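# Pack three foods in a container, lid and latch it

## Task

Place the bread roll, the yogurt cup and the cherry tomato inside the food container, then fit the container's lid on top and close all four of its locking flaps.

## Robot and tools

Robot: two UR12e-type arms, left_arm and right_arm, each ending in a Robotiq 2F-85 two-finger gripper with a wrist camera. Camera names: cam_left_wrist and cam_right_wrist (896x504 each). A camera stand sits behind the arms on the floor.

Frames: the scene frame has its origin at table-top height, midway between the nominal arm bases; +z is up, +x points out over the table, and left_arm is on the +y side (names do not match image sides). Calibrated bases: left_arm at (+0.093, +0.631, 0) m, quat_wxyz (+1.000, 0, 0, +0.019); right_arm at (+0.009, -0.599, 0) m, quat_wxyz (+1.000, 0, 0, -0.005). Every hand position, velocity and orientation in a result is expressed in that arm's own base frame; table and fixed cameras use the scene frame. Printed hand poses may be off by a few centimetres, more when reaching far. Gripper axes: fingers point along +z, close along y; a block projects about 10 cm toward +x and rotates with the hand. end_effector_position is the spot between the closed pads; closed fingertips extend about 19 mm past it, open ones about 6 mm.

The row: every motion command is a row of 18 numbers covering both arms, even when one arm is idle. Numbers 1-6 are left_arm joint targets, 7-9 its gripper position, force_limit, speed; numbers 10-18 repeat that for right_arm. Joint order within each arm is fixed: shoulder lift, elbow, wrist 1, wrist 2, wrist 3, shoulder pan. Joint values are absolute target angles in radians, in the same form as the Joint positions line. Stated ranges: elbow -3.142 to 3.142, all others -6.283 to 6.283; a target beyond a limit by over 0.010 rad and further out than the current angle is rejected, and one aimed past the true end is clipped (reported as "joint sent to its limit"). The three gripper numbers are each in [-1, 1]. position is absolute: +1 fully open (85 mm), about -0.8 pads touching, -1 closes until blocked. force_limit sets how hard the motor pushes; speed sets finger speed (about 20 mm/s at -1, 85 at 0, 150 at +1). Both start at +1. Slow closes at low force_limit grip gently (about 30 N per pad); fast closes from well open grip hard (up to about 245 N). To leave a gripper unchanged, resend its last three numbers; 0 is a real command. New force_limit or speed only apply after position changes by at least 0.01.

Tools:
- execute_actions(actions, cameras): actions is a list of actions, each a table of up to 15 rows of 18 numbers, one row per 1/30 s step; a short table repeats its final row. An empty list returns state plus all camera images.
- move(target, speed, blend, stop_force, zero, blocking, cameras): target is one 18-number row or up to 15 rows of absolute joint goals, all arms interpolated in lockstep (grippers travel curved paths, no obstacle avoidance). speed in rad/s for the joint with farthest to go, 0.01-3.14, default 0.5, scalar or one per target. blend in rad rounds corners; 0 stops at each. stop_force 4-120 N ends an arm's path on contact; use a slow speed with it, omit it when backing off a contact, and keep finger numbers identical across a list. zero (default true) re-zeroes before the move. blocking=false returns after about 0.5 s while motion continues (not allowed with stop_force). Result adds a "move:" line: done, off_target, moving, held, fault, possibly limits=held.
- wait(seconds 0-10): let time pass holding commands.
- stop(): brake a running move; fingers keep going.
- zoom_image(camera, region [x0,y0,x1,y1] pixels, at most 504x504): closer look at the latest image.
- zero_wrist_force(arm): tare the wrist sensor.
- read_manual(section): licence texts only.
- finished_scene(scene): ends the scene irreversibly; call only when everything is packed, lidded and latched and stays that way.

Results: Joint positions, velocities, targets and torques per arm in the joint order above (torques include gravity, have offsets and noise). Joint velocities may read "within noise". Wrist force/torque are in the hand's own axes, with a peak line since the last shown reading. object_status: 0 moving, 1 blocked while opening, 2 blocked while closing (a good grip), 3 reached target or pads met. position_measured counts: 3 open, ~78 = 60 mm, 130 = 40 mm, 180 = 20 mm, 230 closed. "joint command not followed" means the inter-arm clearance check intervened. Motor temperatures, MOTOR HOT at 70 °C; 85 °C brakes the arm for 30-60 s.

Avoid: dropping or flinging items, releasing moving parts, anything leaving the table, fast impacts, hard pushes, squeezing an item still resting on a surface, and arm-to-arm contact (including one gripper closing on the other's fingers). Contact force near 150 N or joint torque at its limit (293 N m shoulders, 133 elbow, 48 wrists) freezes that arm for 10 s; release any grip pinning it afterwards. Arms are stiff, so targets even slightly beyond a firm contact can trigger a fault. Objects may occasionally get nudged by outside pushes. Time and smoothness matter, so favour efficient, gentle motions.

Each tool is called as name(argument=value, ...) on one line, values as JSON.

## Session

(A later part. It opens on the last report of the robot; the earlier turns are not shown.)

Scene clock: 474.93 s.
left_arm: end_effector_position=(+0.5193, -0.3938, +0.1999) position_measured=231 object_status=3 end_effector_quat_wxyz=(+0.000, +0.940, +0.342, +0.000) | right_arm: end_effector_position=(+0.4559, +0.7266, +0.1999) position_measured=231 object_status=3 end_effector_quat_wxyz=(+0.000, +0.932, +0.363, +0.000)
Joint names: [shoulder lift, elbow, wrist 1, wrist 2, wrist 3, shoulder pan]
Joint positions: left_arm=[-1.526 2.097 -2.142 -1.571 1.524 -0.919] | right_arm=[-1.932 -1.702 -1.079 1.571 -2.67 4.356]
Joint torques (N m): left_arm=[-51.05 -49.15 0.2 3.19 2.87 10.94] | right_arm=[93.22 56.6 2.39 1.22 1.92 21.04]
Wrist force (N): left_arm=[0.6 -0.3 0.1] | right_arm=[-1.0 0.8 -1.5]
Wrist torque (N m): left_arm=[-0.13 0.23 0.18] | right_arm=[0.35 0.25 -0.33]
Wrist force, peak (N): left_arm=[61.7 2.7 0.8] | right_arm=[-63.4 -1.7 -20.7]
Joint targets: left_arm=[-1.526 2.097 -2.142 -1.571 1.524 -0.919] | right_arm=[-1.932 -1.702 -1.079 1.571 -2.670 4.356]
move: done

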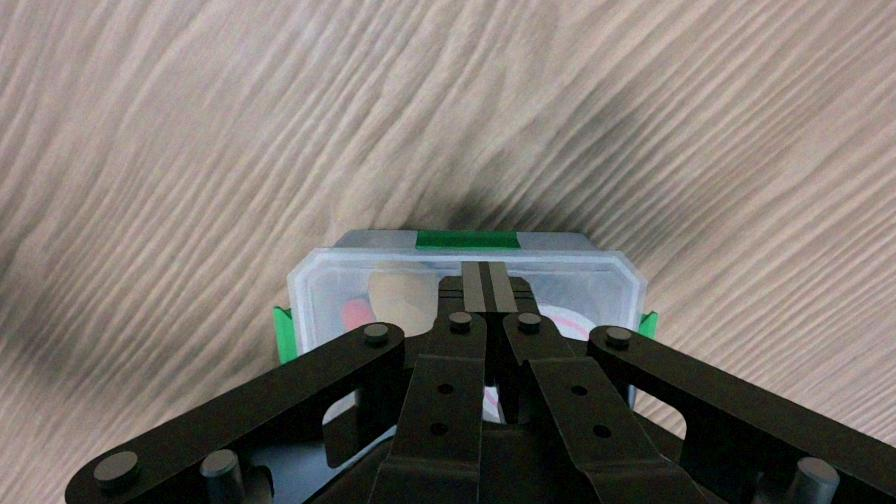

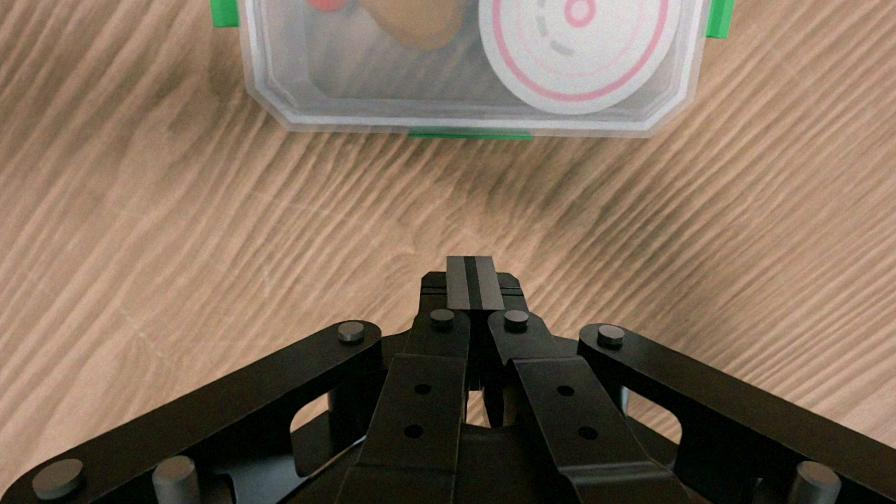

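move(target=[[-1.815,2.3497,-2.1055,-1.5708,-0.2687,-1.1414,-0.85,-0.85,0,-1.9316,-1.702,-1.0788,1.571,-2.6696,4.3564,-0.85,-0.85,0],[-1.815,2.3497,-2.1055,-1.5708,-0.2687,-1.1414,-0.85,-0.85,0,-2.042,-1.5385,-1.1319,1.571,-4.4343,4.1625,-0.85,-0.85,0],[-1.5778,2.4941,-2.4871,-1.5708,-0.2687,-1.1414,-0.85,-0.85,0,-2.1602,-1.6318,-0.9204,1.571,-4.4343,4.1625,-0.85,-0.85,0]], speed=[1.2,1.2,0.3])

move(target=[-1.5189,2.4597,-2.5116,-1.5708,-0.2559,-1.1286,-0.85,-0.85,0,-2.1743,-1.6292,-0.9089,1.571,-4.4039,4.1929,-0.85,-0.85,0], speed=0.02, stop_force=30)

move(target=[-1.5189,2.4597,-2.5116,-1.5708,-0.2559,-1.1286,-0.85,-0.85,0,-2.1743,-1.6292,-0.9089,1.571,-4.4039,4.1929,-0.85,-0.85,0], speed=0.01, stop_force=40, cameras=["all"])

move(target=[[-1.5778,2.4941,-2.4871,-1.5708,-0.2687,-1.1414,-0.85,-0.85,0,-2.1602,-1.6318,-0.9204,1.571,-4.4343,4.1625,-0.85,-0.85,0],[-1.815,2.3497,-2.1055,-1.5708,-0.2687,-1.1414,-0.85,-0.85,0,-2.042,-1.5385,-1.1319,1.571,-4.4343,4.1625,-0.85,-0.85,0]], speed=[0.1,0.5], cameras=["all"])

Scene clock: 481.73 s.
left_arm: end_effector_position=(+0.3513, -0.3489, +0.0561) position_measured=231 object_status=3 end_effector_quat_wxyz=(+0.000, +0.423, +0.906, +0.000) | right_arm: end_effector_position=(+0.6268, +0.6894, +0.0601) position_measured=231 object_status=3 end_effector_quat_wxyz=(+0.000, +0.402, +0.916, +0.000)
Joint names: [shoulder lift, elbow, wrist 1, wrist 2, wrist 3, shoulder pan]
Joint positions: left_arm=[-1.578 2.494 -2.487 -1.571 -0.269 -1.141] | right_arm=[-2.16 -1.632 -0.92 1.571 -4.434 4.162]
Joint torques (N m): left_arm=[-14.67 -24.18 -7.36 1.48 -2.46 -14.04] | right_arm=[83.07 32.17 7.66 1.15 -2.72 -14.45]
Wrist force (N): left_arm=[0.0 -0.2 0.1] | right_arm=[-0.7 0.9 -0.8]
Wrist torque (N m): left_arm=[-0.11 0.30 0.29] | right_arm=[0.31 0.23 -0.19]
Wrist force, peak (N): left_arm=[0.7 -0.4 1.2] | right_arm=[-0.9 0.0 -3.2]
Joint targets: left_arm=[-1.578 2.494 -2.487 -1.571 -0.269 -1.141] | right_arm=[-2.160 -1.632 -0.920 1.571 -4.434 4.162]
move: done

Scene clock: 484.97 s.
left_arm: end_effector_position=(+0.3614, -0.3610, +0.0499) position_measured=231 object_status=3 end_effector_quat_wxyz=(+0.000, +0.423, +0.906, +0.000) | right_arm: end_effector_position=(+0.6137, +0.7038, +0.0533) position_measured=231 object_status=3 end_effector_quat_wxyz=(+0.000, +0.402, +0.915, +0.000)
Joint names: [shoulder lift, elbow, wrist 1, wrist 2, wrist 3, shoulder pan]
Joint positions: left_arm=[-1.538 2.471 -2.504 -1.571 -0.26 -1.133] | right_arm=[-2.17 -1.63 -0.913 1.571 -4.414 4.183]
Joint torques (N m): left_arm=[-42.65 -41.6 -7.17 1.05 -2.64 -16.33] | right_arm=[100.41 44.78 3.77 8.81 -2.14 11.83]
Wrist force (N): left_arm=[28.4 0.4 -3.2] | right_arm=[-28.5 -0.5 -8.4]
Wrist torque (N m): left_arm=[-0.11 0.42 0.14] | right_arm=[0.29 -0.05 -0.29]
Wrist force, peak (N): left_arm=[36.1 -1.0 -7.1] | right_arm=[-35.1 -0.5 -11.8]
Joint targets: left_arm=[-1.538 2.471 -2.504 -1.571 -0.260 -1.133] | right_arm=[-2.170 -1.630 -0.913 1.571 -4.414 4.183]
move: contact (left_arm, right_arm); left_arm: the shoulder lift is farthest, 0.019 rad from its target

Scene clock: 486.67 s.
left_arm: end_effector_position=(+0.3622, -0.3619, +0.0492) position_measured=231 object_status=3 end_effector_quat_wxyz=(+0.000, +0.423, +0.906, +0.000) | right_arm: end_effector_position=(+0.6126, +0.7050, +0.0526) position_measured=231 object_status=3 end_effector_quat_wxyz=(+0.000, +0.402, +0.915, +0.000)
Joint names: [shoulder lift, elbow, wrist 1, wrist 2, wrist 3, shoulder pan]
Joint positions: left_arm=[-1.534 2.469 -2.505 -1.571 -0.259 -1.132] | right_arm=[-2.17 -1.63 -0.912 1.571 -4.412 4.185]
Joint torques (N m): left_arm=[-39.89 -60.52 -14.26 5.53 -1.35 -17.66] | right_arm=[89.46 37.44 6.12 19.03 -2.37 46.89]
Wrist force (N): left_arm=[65.5 -0.8 -13.8] | right_arm=[-67.0 -2.4 -21.2]
Wrist torque (N m): left_arm=[-0.05 0.29 0.17] | right_arm=[0.30 -0.40 -0.34]
Wrist force, peak (N): left_arm=[70.7 -2.1 -18.8] | right_arm=[-71.6 -2.4 -23.9]
Joint targets: left_arm=[-1.534 2.469 -2.505 -1.571 -0.259 -1.132] | right_arm=[-2.170 -1.630 -0.912 1.571 -4.412 4.185]
move: contact (left_arm, right_arm); left_arm: the shoulder lift is farthest, 0.015 rad from its target

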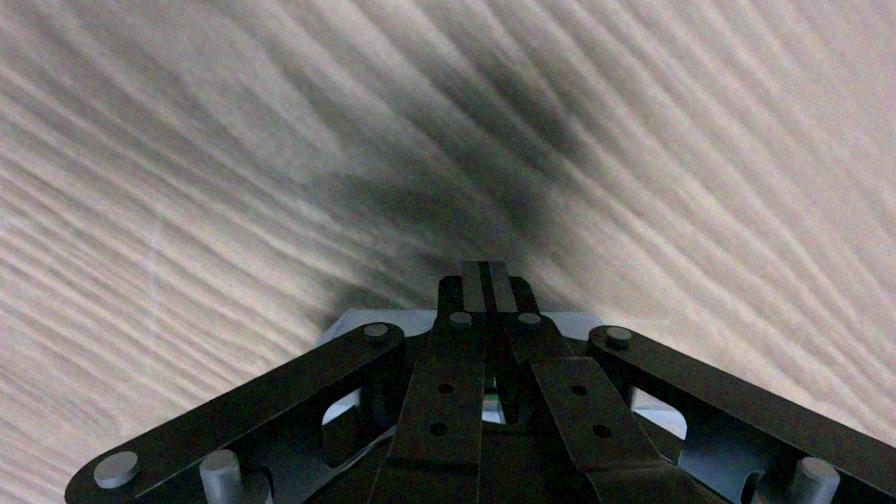

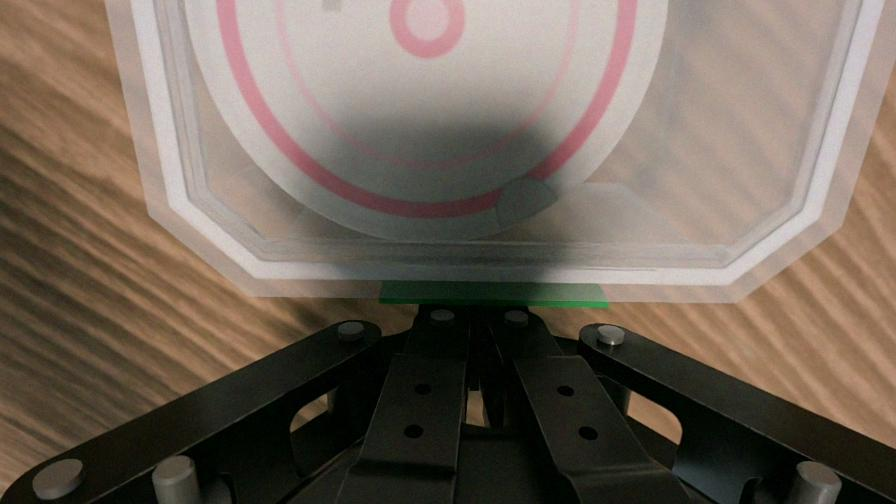

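Scene clock: 488.80 s.
left_arm: end_effector_position=(+0.3513, -0.3489, +0.2000) position_measured=231 object_status=3 end_effector_quat_wxyz=(+0.000, +0.423, +0.906, +0.000) | right_arm: end_effector_position=(+0.6268, +0.6894, +0.1997) position_measured=231 object_status=3 end_effector_quat_wxyz=(+0.000, +0.402, +0.916, +0.000)
Joint names: [shoulder lift, elbow, wrist 1, wrist 2, wrist 3, shoulder pan]
Joint positions: left_arm=[-1.815 2.35 -2.106 -1.571 -0.269 -1.141] | right_arm=[-2.042 -1.539 -1.132 1.571 -4.434 4.162]
Joint torques (N m): left_arm=[-25.79 -48.9 0.48 -3.67 -3.3 -12.11] | right_arm=[104.29 57.76 1.43 -0.96 -2.69 -10.2]
Wrist force (N): left_arm=[0.0 -0.3 0.1] | right_arm=[-0.6 -1.3 -0.8]
Wrist torque (N m): left_arm=[-0.15 0.34 0.30] | right_arm=[-0.04 0.17 -0.15]
Wrist force, peak (N): left_arm=[64.9 -1.2 -14.5] | right_arm=[-67.1 -2.7 -22.2]
Joint targets: left_arm=[-1.815 2.350 -2.105 -1.571 -0.269 -1.141] | right_arm=[-2.042 -1.538 -1.132 1.571 -4.434 4.162]
move: done

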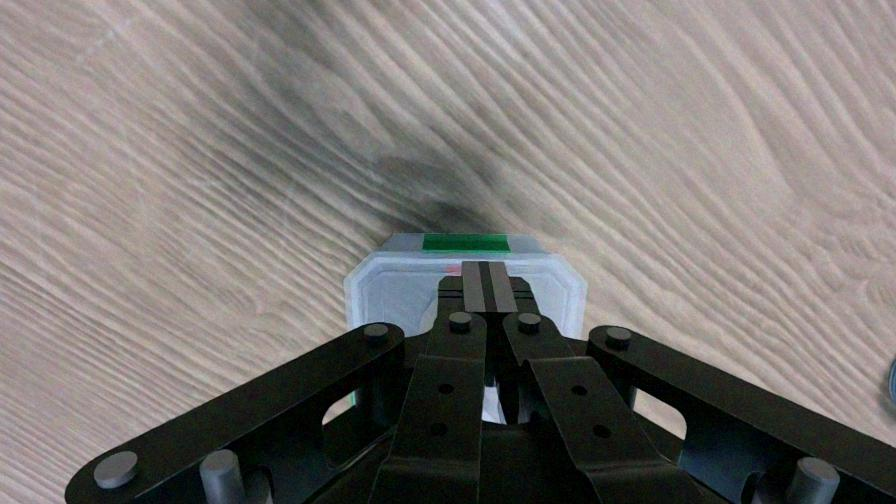

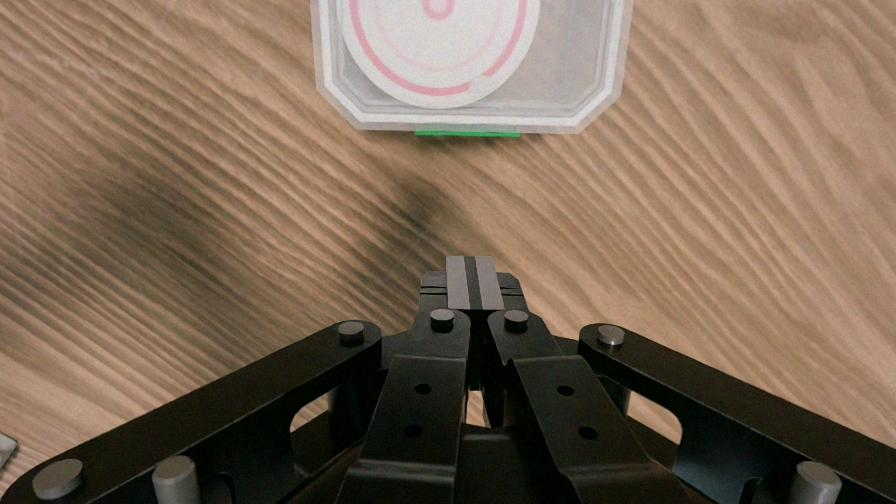

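move(target=[[-1.815,2.3497,-2.1055,-1.5708,-0.2687,-1.1414,-0.85,-0.85,0,-1.9316,-1.702,-1.0788,1.571,-2.6696,4.3564,-0.85,-0.85,0],[-1.5263,2.0973,-2.1418,-1.5708,1.5241,-0.9193,-0.85,-0.85,0,-1.9316,-1.702,-1.0788,1.571,-2.6696,4.3564,-0.85,-0.85,0]], speed=1.3, cameras=["all"])

Scene clock: 493.20 s.
left_arm: end_effector_position=(+0.5193, -0.3938, +0.2000) position_measured=231 object_status=3 end_effector_quat_wxyz=(+0.000, +0.940, +0.342, +0.000) | right_arm: end_effector_position=(+0.4559, +0.7266, +0.2000) position_measured=231 object_status=3 end_effector_quat_wxyz=(+0.000, +0.932, +0.363, +0.000)
Joint names: [shoulder lift, elbow, wrist 1, wrist 2, wrist 3, shoulder pan]
Joint positions: left_arm=[-1.526 2.097 -2.142 -1.571 1.524 -0.919] | right_arm=[-1.932 -1.702 -1.079 1.571 -2.67 4.356]
Joint torques (N m): left_arm=[-29.96 -48.38 -7.66 -1.91 2.92 15.43] | right_arm=[90.28 36 8.01 0.7 1.86 20.1]
Wrist force (N): left_arm=[0.3 -0.6 0.0] | right_arm=[-0.7 -1.2 -0.9]
Wrist torque (N m): left_arm=[-0.18 0.27 0.17] | right_arm=[0.02 0.18 -0.33]
Wrist force, peak (N): left_arm=[1.0 -1.1 0.3] | right_arm=[-1.3 -1.4 -1.4]
Joint targets: left_arm=[-1.526 2.097 -2.142 -1.571 1.524 -0.919] | right_arm=[-1.932 -1.702 -1.079 1.571 -2.670 4.356]
move: done

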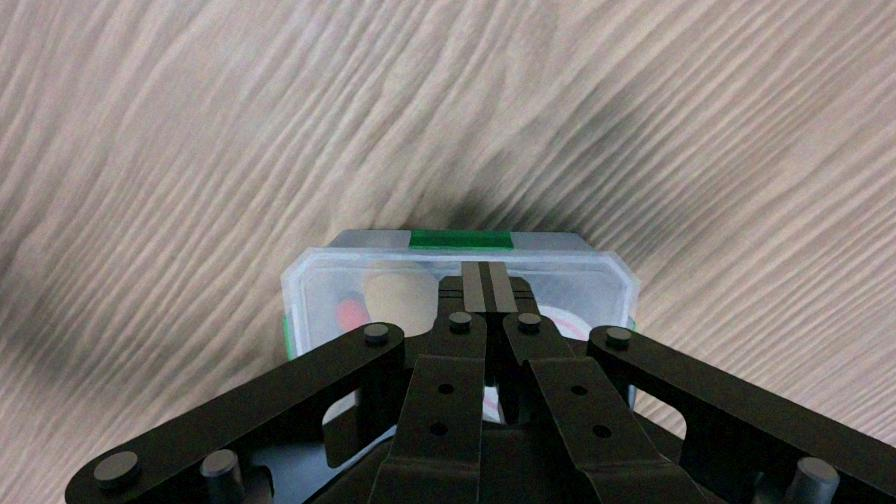

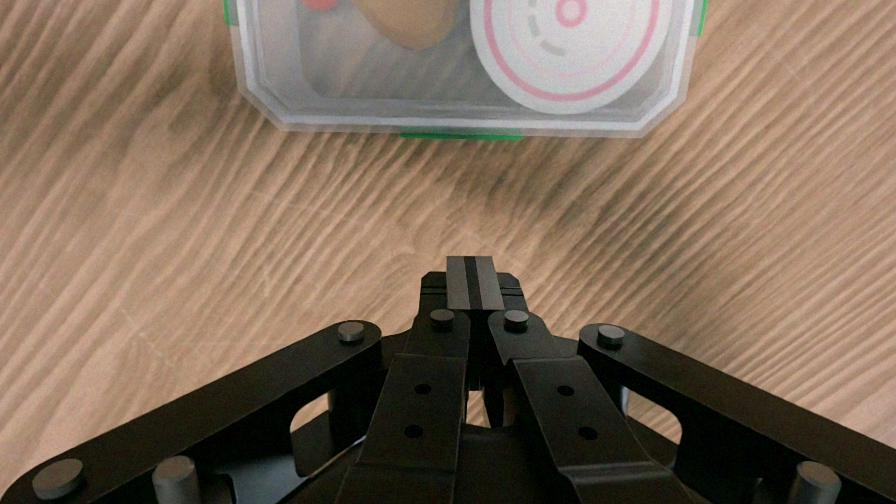

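All four locked.

finished_scene(scene=2)

The scene is finished: the task was done.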